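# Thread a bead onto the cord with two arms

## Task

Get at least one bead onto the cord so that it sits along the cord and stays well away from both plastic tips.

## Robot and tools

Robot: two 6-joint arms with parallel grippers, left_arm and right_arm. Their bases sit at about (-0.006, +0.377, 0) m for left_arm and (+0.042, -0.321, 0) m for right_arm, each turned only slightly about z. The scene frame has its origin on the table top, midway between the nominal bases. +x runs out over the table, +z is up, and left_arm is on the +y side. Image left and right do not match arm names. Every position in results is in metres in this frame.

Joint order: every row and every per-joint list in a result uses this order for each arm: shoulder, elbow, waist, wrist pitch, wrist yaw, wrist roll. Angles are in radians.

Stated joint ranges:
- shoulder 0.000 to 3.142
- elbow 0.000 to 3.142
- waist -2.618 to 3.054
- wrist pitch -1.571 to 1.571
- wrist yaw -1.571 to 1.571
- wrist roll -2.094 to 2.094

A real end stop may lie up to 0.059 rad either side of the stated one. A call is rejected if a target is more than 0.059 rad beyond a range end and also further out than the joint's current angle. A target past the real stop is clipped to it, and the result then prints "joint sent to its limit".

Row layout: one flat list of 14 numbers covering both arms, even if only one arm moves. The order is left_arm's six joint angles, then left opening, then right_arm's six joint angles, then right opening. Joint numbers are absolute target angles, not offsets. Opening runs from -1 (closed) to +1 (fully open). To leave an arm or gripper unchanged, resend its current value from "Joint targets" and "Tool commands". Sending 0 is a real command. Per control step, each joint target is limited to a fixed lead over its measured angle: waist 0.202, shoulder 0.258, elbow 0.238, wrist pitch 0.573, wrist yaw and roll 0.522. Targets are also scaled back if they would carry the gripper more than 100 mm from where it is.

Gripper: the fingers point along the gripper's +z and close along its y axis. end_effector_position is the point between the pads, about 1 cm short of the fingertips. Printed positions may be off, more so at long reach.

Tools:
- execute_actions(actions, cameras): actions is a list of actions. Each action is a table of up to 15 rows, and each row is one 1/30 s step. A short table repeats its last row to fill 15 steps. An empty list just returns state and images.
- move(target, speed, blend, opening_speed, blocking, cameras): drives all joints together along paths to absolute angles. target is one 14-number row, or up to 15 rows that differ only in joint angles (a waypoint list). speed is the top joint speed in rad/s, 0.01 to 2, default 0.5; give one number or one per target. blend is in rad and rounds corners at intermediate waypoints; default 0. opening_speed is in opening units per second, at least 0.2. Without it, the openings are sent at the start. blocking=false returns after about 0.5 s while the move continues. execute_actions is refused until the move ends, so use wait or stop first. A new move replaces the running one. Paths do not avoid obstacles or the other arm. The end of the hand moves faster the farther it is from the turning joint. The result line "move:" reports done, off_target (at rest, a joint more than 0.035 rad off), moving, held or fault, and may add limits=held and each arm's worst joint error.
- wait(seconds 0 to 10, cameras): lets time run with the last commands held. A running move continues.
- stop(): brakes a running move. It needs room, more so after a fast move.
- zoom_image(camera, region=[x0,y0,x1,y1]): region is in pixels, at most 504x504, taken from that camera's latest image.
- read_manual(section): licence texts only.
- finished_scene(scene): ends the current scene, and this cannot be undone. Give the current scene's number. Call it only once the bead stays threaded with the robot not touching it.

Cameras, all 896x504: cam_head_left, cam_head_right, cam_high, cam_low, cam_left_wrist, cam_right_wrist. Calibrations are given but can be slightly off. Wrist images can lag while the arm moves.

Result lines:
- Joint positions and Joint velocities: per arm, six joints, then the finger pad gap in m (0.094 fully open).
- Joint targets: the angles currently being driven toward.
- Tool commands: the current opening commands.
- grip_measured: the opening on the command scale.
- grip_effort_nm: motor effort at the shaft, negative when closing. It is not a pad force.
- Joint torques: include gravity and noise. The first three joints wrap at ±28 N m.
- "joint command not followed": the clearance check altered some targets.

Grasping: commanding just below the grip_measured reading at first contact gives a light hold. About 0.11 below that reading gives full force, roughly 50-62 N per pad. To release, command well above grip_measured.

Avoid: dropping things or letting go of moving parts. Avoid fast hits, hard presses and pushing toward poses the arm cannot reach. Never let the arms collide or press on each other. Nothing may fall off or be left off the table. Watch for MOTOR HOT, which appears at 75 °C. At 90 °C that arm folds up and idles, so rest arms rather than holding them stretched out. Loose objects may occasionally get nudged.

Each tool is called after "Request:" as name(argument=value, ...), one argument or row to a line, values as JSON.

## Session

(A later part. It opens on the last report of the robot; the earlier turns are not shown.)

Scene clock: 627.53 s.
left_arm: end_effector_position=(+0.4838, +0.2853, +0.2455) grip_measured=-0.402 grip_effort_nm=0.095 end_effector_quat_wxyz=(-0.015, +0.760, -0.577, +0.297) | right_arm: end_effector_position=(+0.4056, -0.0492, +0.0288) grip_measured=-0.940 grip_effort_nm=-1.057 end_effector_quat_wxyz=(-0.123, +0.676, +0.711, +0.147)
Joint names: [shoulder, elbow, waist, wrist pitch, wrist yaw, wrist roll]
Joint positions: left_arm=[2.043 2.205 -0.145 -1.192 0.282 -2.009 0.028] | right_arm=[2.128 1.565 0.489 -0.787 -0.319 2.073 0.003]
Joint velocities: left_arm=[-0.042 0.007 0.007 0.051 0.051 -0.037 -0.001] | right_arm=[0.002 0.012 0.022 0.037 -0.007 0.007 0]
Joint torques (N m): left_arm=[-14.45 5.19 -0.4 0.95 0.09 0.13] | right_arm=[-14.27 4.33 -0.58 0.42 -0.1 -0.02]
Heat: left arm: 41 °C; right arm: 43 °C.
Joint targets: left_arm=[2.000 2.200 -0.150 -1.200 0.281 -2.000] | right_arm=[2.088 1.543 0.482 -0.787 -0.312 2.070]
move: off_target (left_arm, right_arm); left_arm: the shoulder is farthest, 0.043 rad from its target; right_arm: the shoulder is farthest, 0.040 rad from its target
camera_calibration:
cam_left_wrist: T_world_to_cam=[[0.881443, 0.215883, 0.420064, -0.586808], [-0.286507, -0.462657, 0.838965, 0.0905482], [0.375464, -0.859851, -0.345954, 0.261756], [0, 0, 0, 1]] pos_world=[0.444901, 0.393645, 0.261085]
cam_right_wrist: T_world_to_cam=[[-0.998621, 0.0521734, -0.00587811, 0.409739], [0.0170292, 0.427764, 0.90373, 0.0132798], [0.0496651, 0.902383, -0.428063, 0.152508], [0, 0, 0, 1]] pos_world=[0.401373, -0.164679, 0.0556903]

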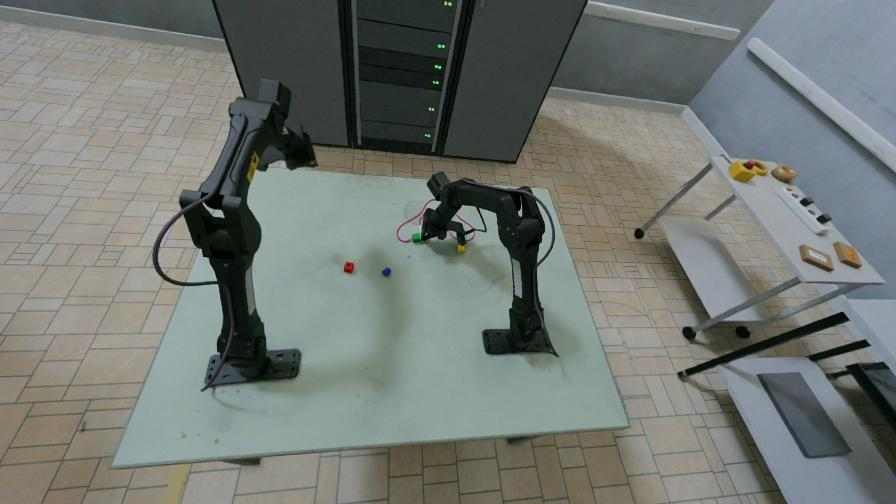

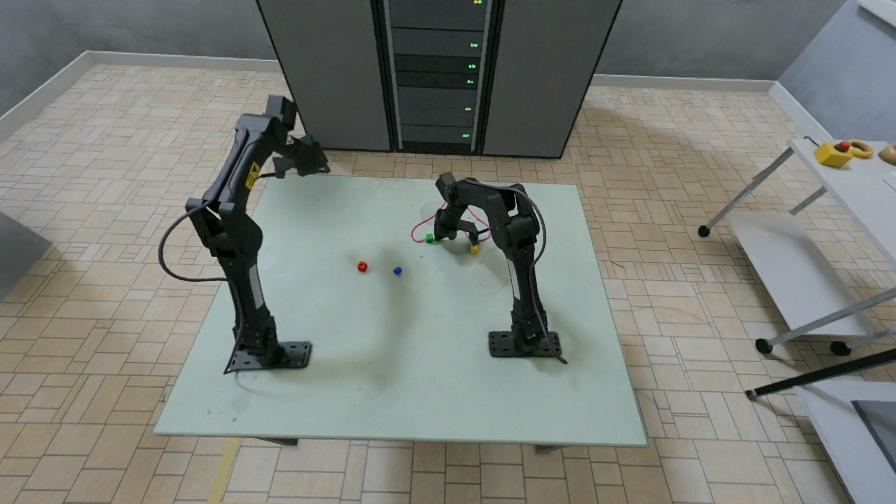

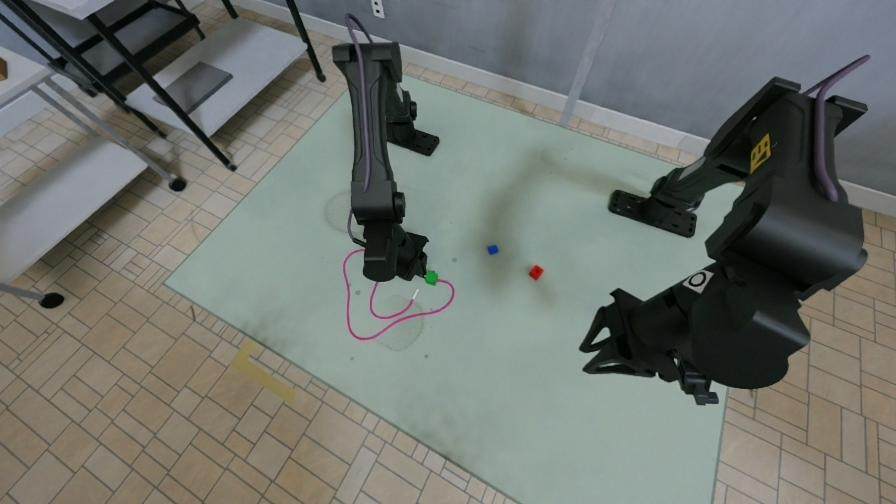

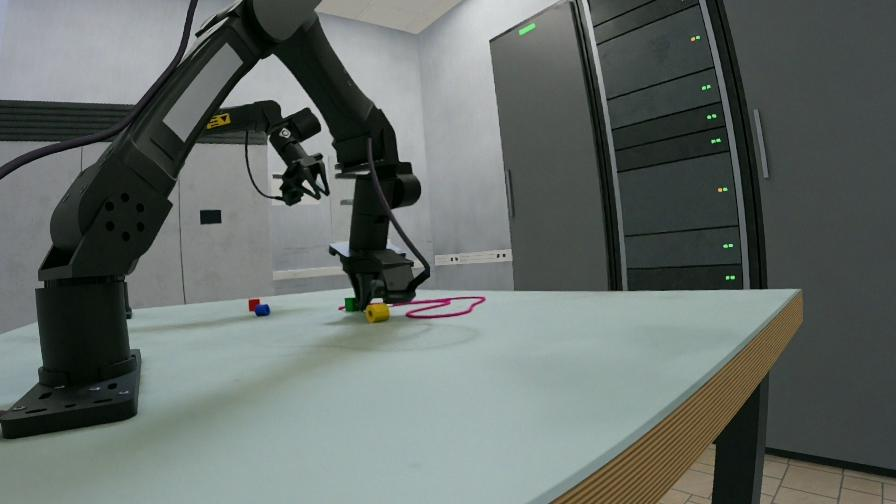

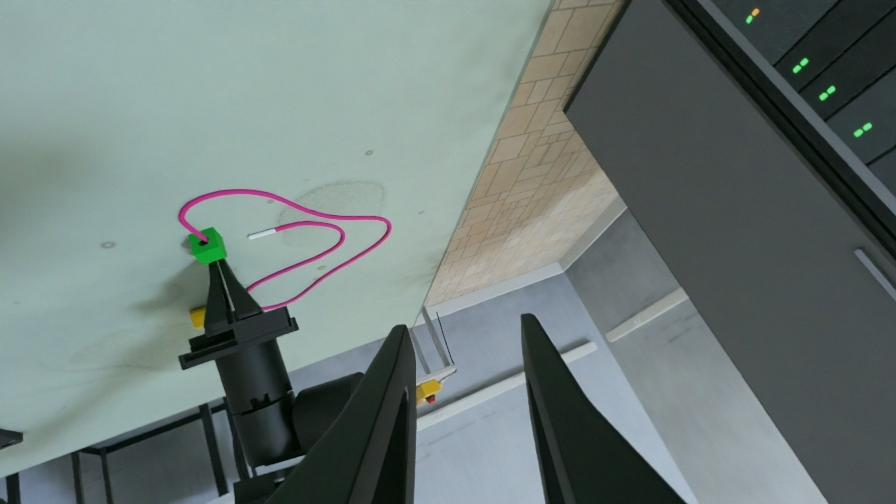

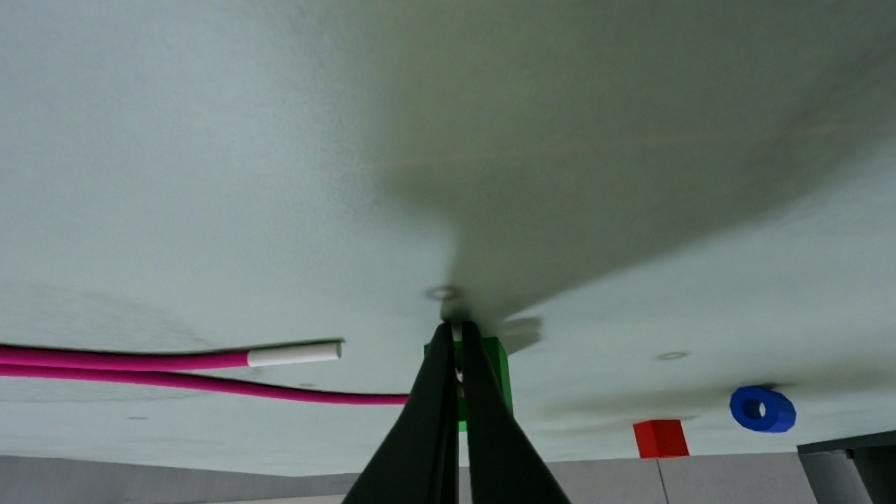

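Request:
move(
  target=[
    [2.0,2.2,-0.15,-1.2,0.281,-2.0,-0.4,2.02,1.72,0.482,-0.995,-0.312,2.07,-1.0],
    [2.0,2.2,-0.15,-1.2,0.281,-2.0,-0.4,1.98,1.98,0.482,-1.296,-0.312,2.07,-1.0],
  ],
  speed=0.15,
  blend=0.05,
  cameras=["cam_high","cam_low","cam_left_wrist"],
)

Request:
zoom_image(
  camera="cam_low",
  region=[290, 220, 490, 340],
)

Scene clock: 645.40 s.
left_arm: end_effector_position=(+0.4838, +0.2853, +0.2455) grip_measured=-0.402 grip_effort_nm=0.095 end_effector_quat_wxyz=(-0.015, +0.760, -0.578, +0.297) | right_arm: end_effector_position=(+0.3932, -0.0563, +0.1621) grip_measured=-0.940 grip_effort_nm=-1.053 end_effector_quat_wxyz=(-0.123, +0.677, +0.711, +0.147)
Joint names: [shoulder, elbow, waist, wrist pitch, wrist yaw, wrist roll]
Joint positions: left_arm=[2.043 2.205 -0.145 -1.192 0.282 -2.009 0.028] | right_arm=[2.024 1.942 0.489 -1.269 -0.319 2.073 0.003]
Joint velocities: left_arm=[-0.017 -0.017 0.017 0.007 0.022 -0.007 0] | right_arm=[0.002 -0.007 0.002 -0.022 -0.007 -0.037 0]
Joint torques (N m): left_arm=[-14.46 5.2 -0.46 0.96 0.09 0.08] | right_arm=[-13.94 9.13 -0.64 0.14 -0.1 -0.03]
Heat: left arm: 39 °C; right arm: 42 °C.
Joint targets: left_arm=[2.000 2.200 -0.150 -1.200 0.281 -2.000] | right_arm=[1.980 1.980 0.482 -1.296 -0.312 2.070]
move: off_target (left_arm, right_arm); left_arm: the shoulder is farthest, 0.043 rad from its target; right_arm: the shoulder is farthest, 0.044 rad from its target
camera_calibration:
cam_left_wrist: T_world_to_cam=[[0.881618, 0.215517, 0.419883, -0.586657], [-0.286436, -0.462745, 0.838941, 0.0905655], [0.375105, -0.859895, -0.346233, 0.26203], [0, 0, 0, 1]] pos_world=[0.44486, 0.393661, 0.261071]
Images, in order (width x height): cam_high 896x504, cam_low 896x504, cam_left_wrist 896x504.

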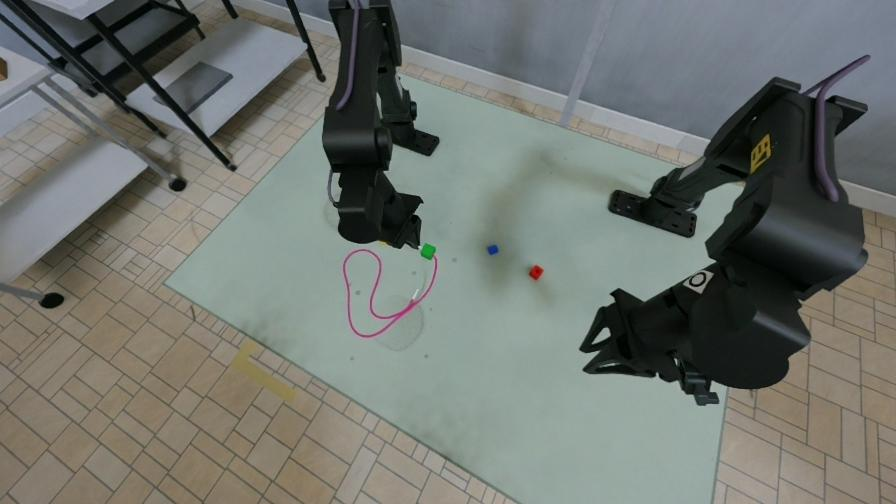

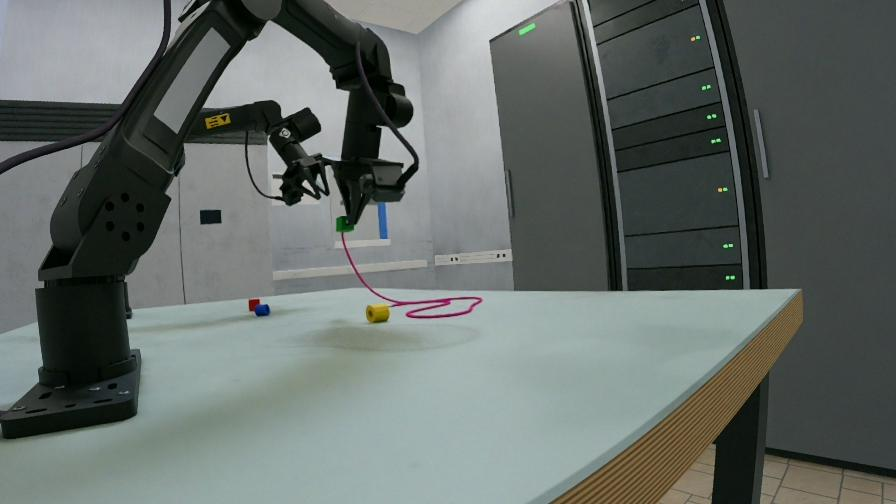

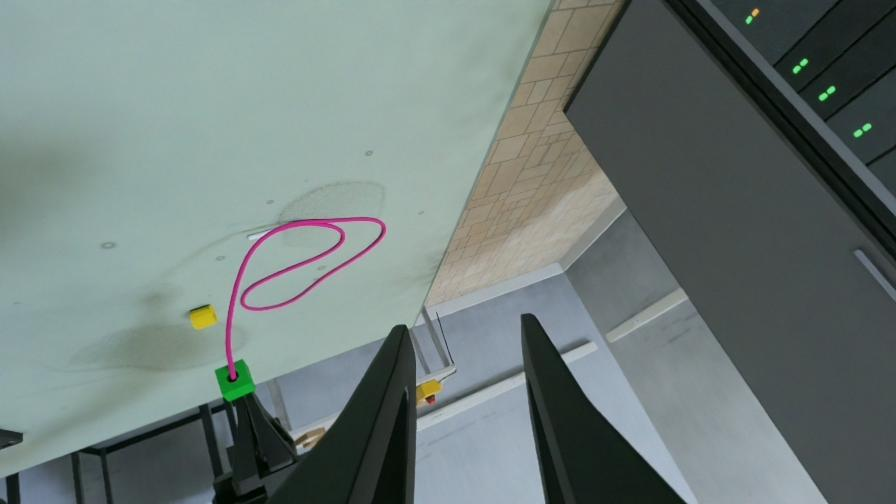

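Scaled by 2.520 from the camera's 896x504 image, which has a finer 1280x720 frame.

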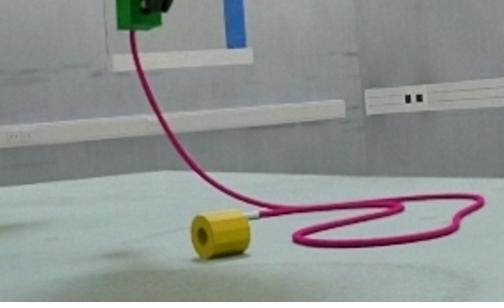

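Request:
move(
  target=[2.0,2.2,-0.15,-1.2,0.281,-2.0,-0.4,1.98,1.98,0.482,-1.296,0.7,2.07,-1.0],
  speed=0.35,
  cameras=["cam_high","cam_low","cam_left_wrist"],
)

Request:
zoom_image(
  camera="cam_low",
  region=[290, 220, 490, 340],
)

Scene clock: 653.13 s.
left_arm: end_effector_position=(+0.4838, +0.2853, +0.2455) grip_measured=-0.402 grip_effort_nm=0.095 end_effector_quat_wxyz=(-0.015, +0.760, -0.578, +0.297) | right_arm: end_effector_position=(+0.4699, -0.2048, +0.1911) grip_measured=-0.940 grip_effort_nm=-1.057 end_effector_quat_wxyz=(+0.344, +0.684, +0.643, +0.010)
Joint names: [shoulder, elbow, waist, wrist pitch, wrist yaw, wrist roll]
Joint positions: left_arm=[2.043 2.205 -0.145 -1.192 0.282 -2.009 0.028] | right_arm=[2.024 1.942 0.489 -1.27 0.672 2.073 0.003]
Joint velocities: left_arm=[-0.002 -0.007 -0.007 -0.11 0.051 -0.081 0] | right_arm=[0.002 -0.007 -0.012 0.051 0.022 0.022 0.001]
Joint torques (N m): left_arm=[-14.45 5.22 -0.46 0.96 0.09 0.07] | right_arm=[-13.97 9.05 -0.53 0.16 0.54 -0.01]
Heat: left arm: 38 °C; right arm: 40 °C.
Joint targets: left_arm=[2.000 2.200 -0.150 -1.200 0.281 -2.000] | right_arm=[1.980 1.980 0.482 -1.296 0.700 2.070]
move: off_target (left_arm, right_arm); left_arm: the shoulder is farthest, 0.043 rad from its target; right_arm: the shoulder is farthest, 0.044 rad from its target
camera_calibration:
cam_left_wrist: T_world_to_cam=[[0.881618, 0.215517, 0.419883, -0.586657], [-0.286436, -0.462745, 0.838941, 0.0905655], [0.375105, -0.859895, -0.346233, 0.26203], [0, 0, 0, 1]] pos_world=[0.44486, 0.393661, 0.261071]
Images, in order (width x height): cam_high 896x504, cam_low 896x504, cam_left_wrist 896x504.

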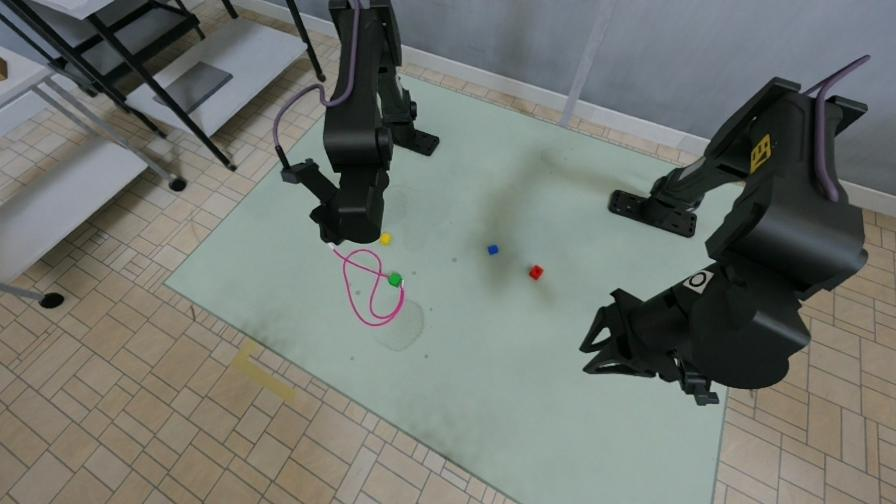

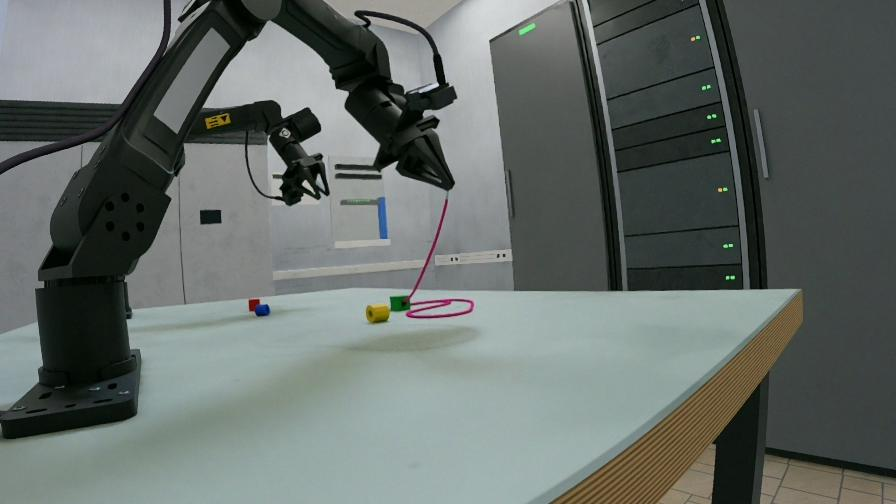

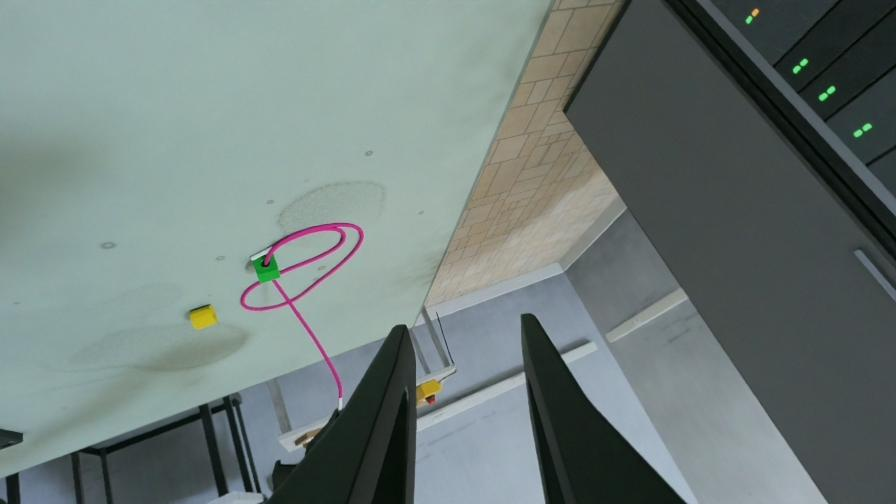

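Scaled by 2.520 from the camera's 896x504 image, which has a finer 1280x720 frame.

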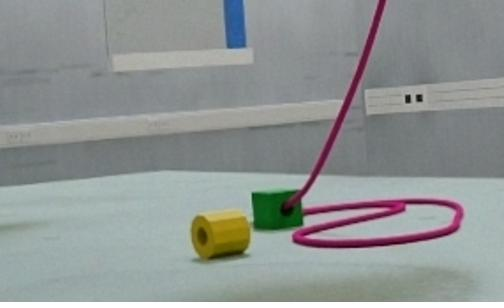

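Request:
move(
  target=[2.0,2.2,-0.15,-1.2,0.281,-2.0,-0.4,2.15,1.545,0.482,-0.77,0.7,2.07,-1.0],
  speed=0.25,
  cameras=["cam_low","cam_left_wrist"],
)

Request:
zoom_image(
  camera="cam_low",
  region=[350, 230, 510, 330],
)

Scene clock: 669.17 s.
left_arm: end_effector_position=(+0.4838, +0.2853, +0.2455) grip_measured=-0.402 grip_effort_nm=0.085 end_effector_quat_wxyz=(-0.015, +0.760, -0.578, +0.297) | right_arm: end_effector_position=(+0.4828, -0.1979, +0.0544) grip_measured=-0.940 grip_effort_nm=-1.057 end_effector_quat_wxyz=(+0.345, +0.684, +0.643, +0.009)
Joint names: [shoulder, elbow, waist, wrist pitch, wrist yaw, wrist roll]
Joint positions: left_arm=[2.043 2.205 -0.145 -1.192 0.282 -2.009 0.028] | right_arm=[2.135 1.561 0.489 -0.778 0.675 2.073 0.003]
Joint velocities: left_arm=[-0.027 0.012 -0.042 0.007 0.051 0.037 0.001] | right_arm=[-0.017 -0.002 0.012 0.022 -0.037 0.037 -0.001]
Joint torques (N m): left_arm=[-14.46 5.2 -0.46 0.95 0.09 0.07] | right_arm=[-9.91 4.75 -0.65 0.51 0.54 0]
Heat: left arm: 38 °C; right arm: 37 °C.
Joint targets: left_arm=[2.000 2.200 -0.150 -1.200 0.281 -2.000] | right_arm=[2.150 1.545 0.482 -0.770 0.700 2.070]
move: off_target (left_arm); left_arm: the shoulder is farthest, 0.043 rad from its target
camera_calibration:
cam_left_wrist: T_world_to_cam=[[0.881618, 0.215517, 0.419883, -0.586657], [-0.286436, -0.462745, 0.838941, 0.0905655], [0.375105, -0.859895, -0.346233, 0.26203], [0, 0, 0, 1]] pos_world=[0.44486, 0.393661, 0.261071]
Images, in order (width x height): cam_low 896x504, cam_left_wrist 896x504.

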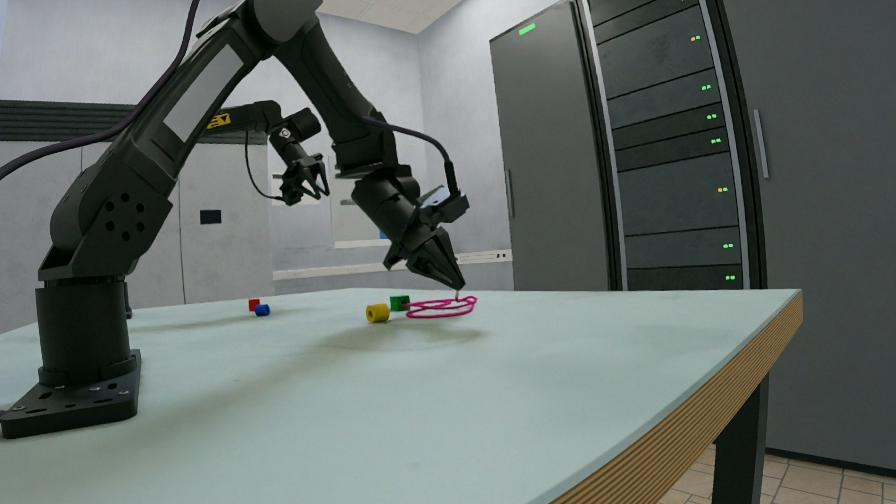

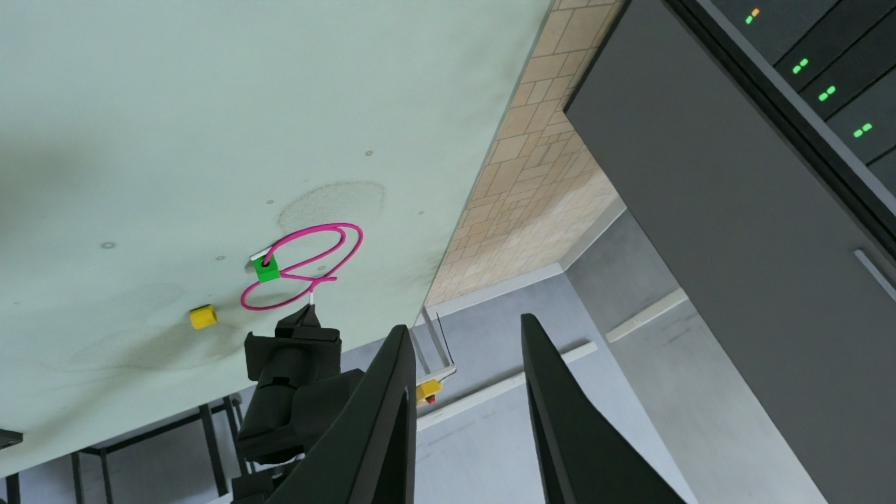

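Scaled by 3.150 from the camera's 896x504 image, which has a finer 1280x720 frame.

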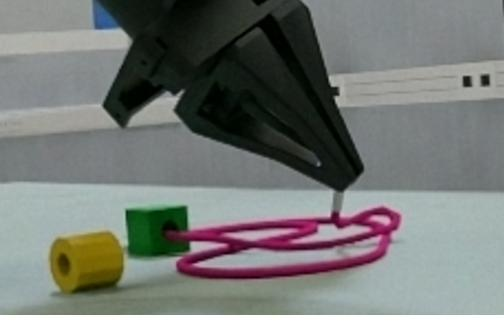

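Request:
move(
  target=[2.0,2.2,-0.15,-1.2,0.281,-2.0,-0.4,2.165,1.52,0.482,-0.735,0.7,2.07,-1.0],
  speed=0.15,
  cameras=[],
)

Request:
move(
  target=[2.0,2.2,-0.15,-1.2,0.281,-2.0,-0.4,2.165,1.52,0.482,-0.735,0.7,2.07,-0.5],
  opening_speed=0.4,
  cameras=["cam_low"],
)

Request:
zoom_image(
  camera="cam_low",
  region=[350, 230, 510, 330],
)

Scene clock: 679.67 s.
left_arm: end_effector_position=(+0.4838, +0.2853, +0.2455) grip_measured=-0.402 grip_effort_nm=0.090 end_effector_quat_wxyz=(-0.015, +0.760, -0.578, +0.297) | right_arm: end_effector_position=(+0.4837, -0.1978, +0.0468) grip_measured=-0.940 grip_effort_nm=-1.048 end_effector_quat_wxyz=(+0.347, +0.685, +0.641, +0.012)
Joint names: [shoulder, elbow, waist, wrist pitch, wrist yaw, wrist roll]
Joint positions: left_arm=[2.043 2.205 -0.145 -1.192 0.282 -2.009 0.028] | right_arm=[2.144 1.54 0.489 -0.741 0.678 2.073 0.003]
Joint velocities: left_arm=[-0.012 -0.012 -0.007 -0.051 -0.051 -0.037 0] | right_arm=[-0.002 -0.007 0.002 -0.051 0.007 0.022 -0.001]
Joint torques (N m): left_arm=[-14.43 5.2 -0.46 0.95 0.08 0.08] | right_arm=[-9.57 4.4 -0.58 0.45 0.52 -0.01]
Heat: left arm: 38 °C; right arm: 36 °C.
Joint targets: left_arm=[2.000 2.200 -0.150 -1.200 0.281 -2.000] | right_arm=[2.165 1.520 0.482 -0.735 0.700 2.070]
move: off_target (left_arm); left_arm: the shoulder is farthest, 0.043 rad from its target
No camera images: "cameras" was empty.

Scene clock: 681.13 s.
left_arm: end_effector_position=(+0.4838, +0.2853, +0.2455) grip_measured=-0.402 grip_effort_nm=0.095 end_effector_quat_wxyz=(-0.015, +0.760, -0.578, +0.297) | right_arm: end_effector_position=(+0.4837, -0.1978, +0.0468) grip_measured=-0.503 grip_effort_nm=0.120 end_effector_quat_wxyz=(+0.347, +0.685, +0.641, +0.012)
Joint names: [shoulder, elbow, waist, wrist pitch, wrist yaw, wrist roll]
Joint positions: left_arm=[2.043 2.205 -0.145 -1.192 0.282 -2.009 0.028] | right_arm=[2.144 1.54 0.489 -0.741 0.678 2.073 0.023]
Joint velocities: left_arm=[-0.007 0.012 -0.012 -0.007 -0.022 -0.022 -0.001] | right_arm=[-0.007 -0.017 -0.022 -0.037 0.022 0.007 0]
Joint torques (N m): left_arm=[-14.46 5.22 -0.44 0.95 0.09 0.07] | right_arm=[-9.57 4.42 -0.59 0.48 0.52 -0.01]
Heat: left arm: 38 °C; right arm: 36 °C.
Joint targets: left_arm=[2.000 2.200 -0.150 -1.200 0.281 -2.000] | right_arm=[2.165 1.520 0.482 -0.735 0.700 2.070]
move: off_target (left_arm); left_arm: the shoulder is farthest, 0.043 rad from its target
Images, in order (width x height): cam_low 896x504.

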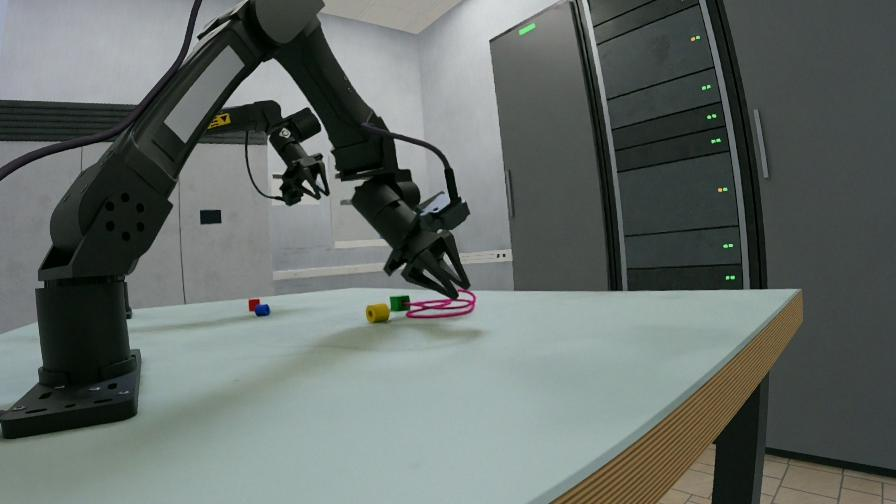

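Scaled by 3.150 from the camera's 896x504 image, which has a finer 1280x720 frame.

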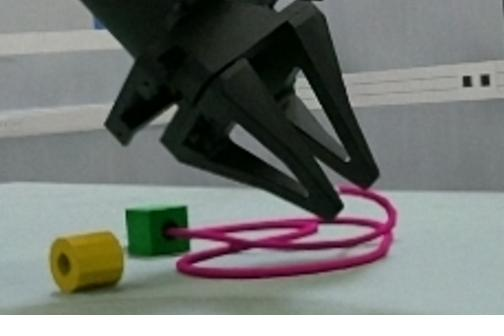

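Request:
move(
  target=[2.0,2.2,-0.15,-1.2,0.281,-2.0,-0.4,1.98,1.98,0.482,-1.296,0.7,2.07,-0.5],
  speed=0.3,
  cameras=["cam_low","cam_left_wrist","cam_high"],
)

Request:
zoom_image(
  camera="cam_left_wrist",
  region=[180, 200, 420, 340],
)

Request:
zoom_image(
  camera="cam_low",
  region=[350, 230, 510, 330],
)

Scene clock: 689.20 s.
left_arm: end_effector_position=(+0.4838, +0.2853, +0.2455) grip_measured=-0.402 grip_effort_nm=0.090 end_effector_quat_wxyz=(-0.015, +0.760, -0.578, +0.297) | right_arm: end_effector_position=(+0.4707, -0.2052, +0.1963) grip_measured=-0.503 grip_effort_nm=0.120 end_effector_quat_wxyz=(+0.348, +0.685, +0.640, +0.016)
Joint names: [shoulder, elbow, waist, wrist pitch, wrist yaw, wrist roll]
Joint positions: left_arm=[2.043 2.205 -0.145 -1.192 0.282 -2.009 0.028] | right_arm=[2.016 1.946 0.489 -1.267 0.678 2.073 0.023]
Joint velocities: left_arm=[0.012 -0.002 0.007 -0.051 0.066 -0.022 0] | right_arm=[-0.012 -0.002 -0.027 0.081 -0.066 0.022 0.001]
Joint torques (N m): left_arm=[-14.45 5.19 -0.46 0.95 0.09 0.07] | right_arm=[-13.24 8.83 -0.65 0.16 0.52 -0.01]
Heat: left arm: 38 °C; right arm: 37 °C.
Joint targets: left_arm=[2.000 2.200 -0.150 -1.200 0.281 -2.000] | right_arm=[1.980 1.980 0.482 -1.296 0.700 2.070]
move: off_target (left_arm, right_arm); left_arm: the shoulder is farthest, 0.043 rad from its target; right_arm: the shoulder is farthest, 0.036 rad from its target
camera_calibration:
cam_left_wrist: T_world_to_cam=[[0.881618, 0.215517, 0.419883, -0.586657], [-0.286436, -0.462745, 0.838941, 0.0905655], [0.375105, -0.859895, -0.346233, 0.26203], [0, 0, 0, 1]] pos_world=[0.44486, 0.393661, 0.261071]
Images, in order (width x height): cam_high 896x504, cam_low 896x504, cam_left_wrist 896x504.

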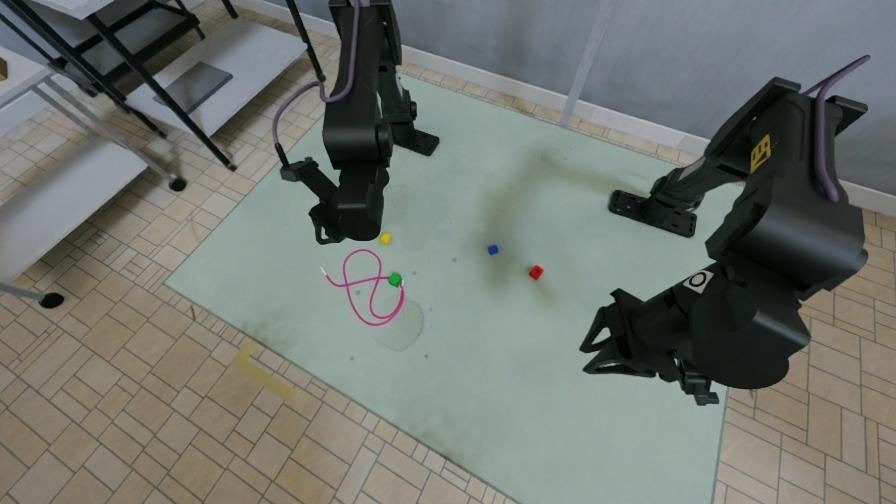

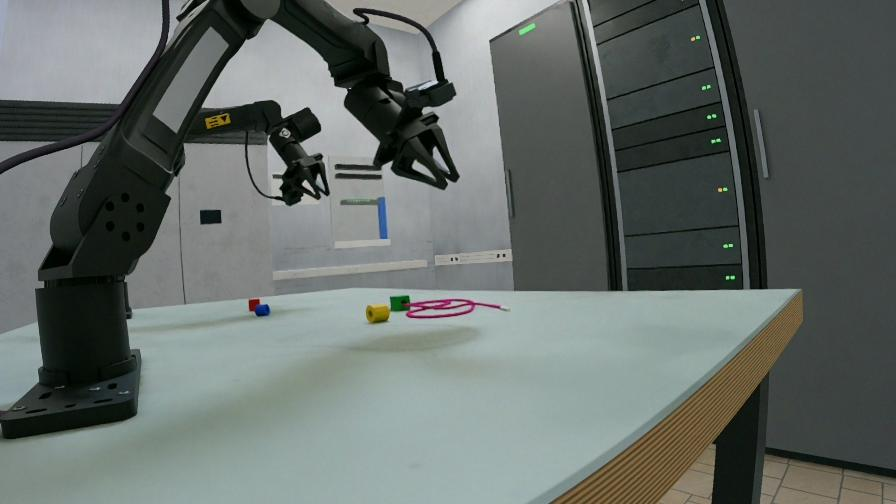

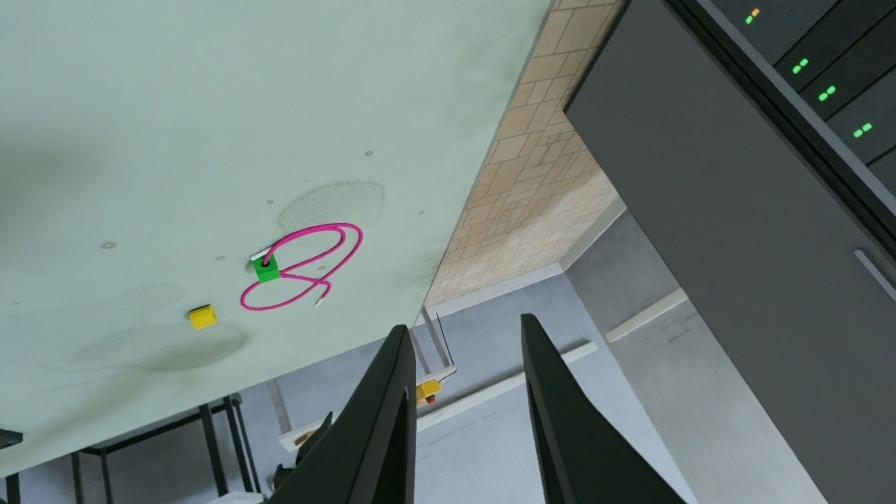

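Scaled by 2.100 from the camera's 896x504 image, which has a finer 1280x720 frame.

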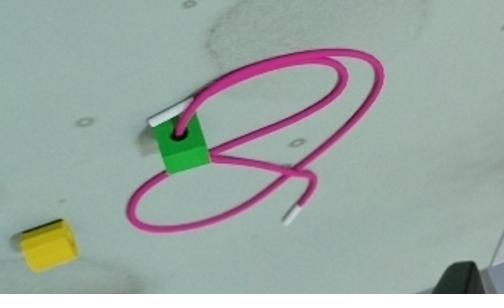

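Scaled by 3.150 from the camera's 896x504 image, which has a finer 1280x720 frame.

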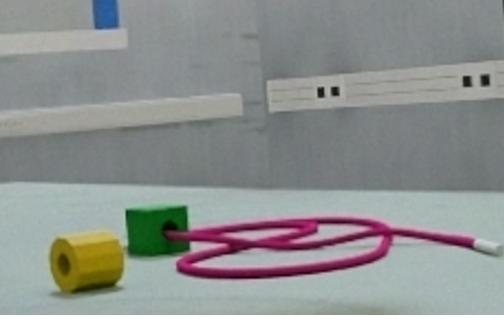

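Request:
finished_scene(
  scene=2,
)

The scene is finished.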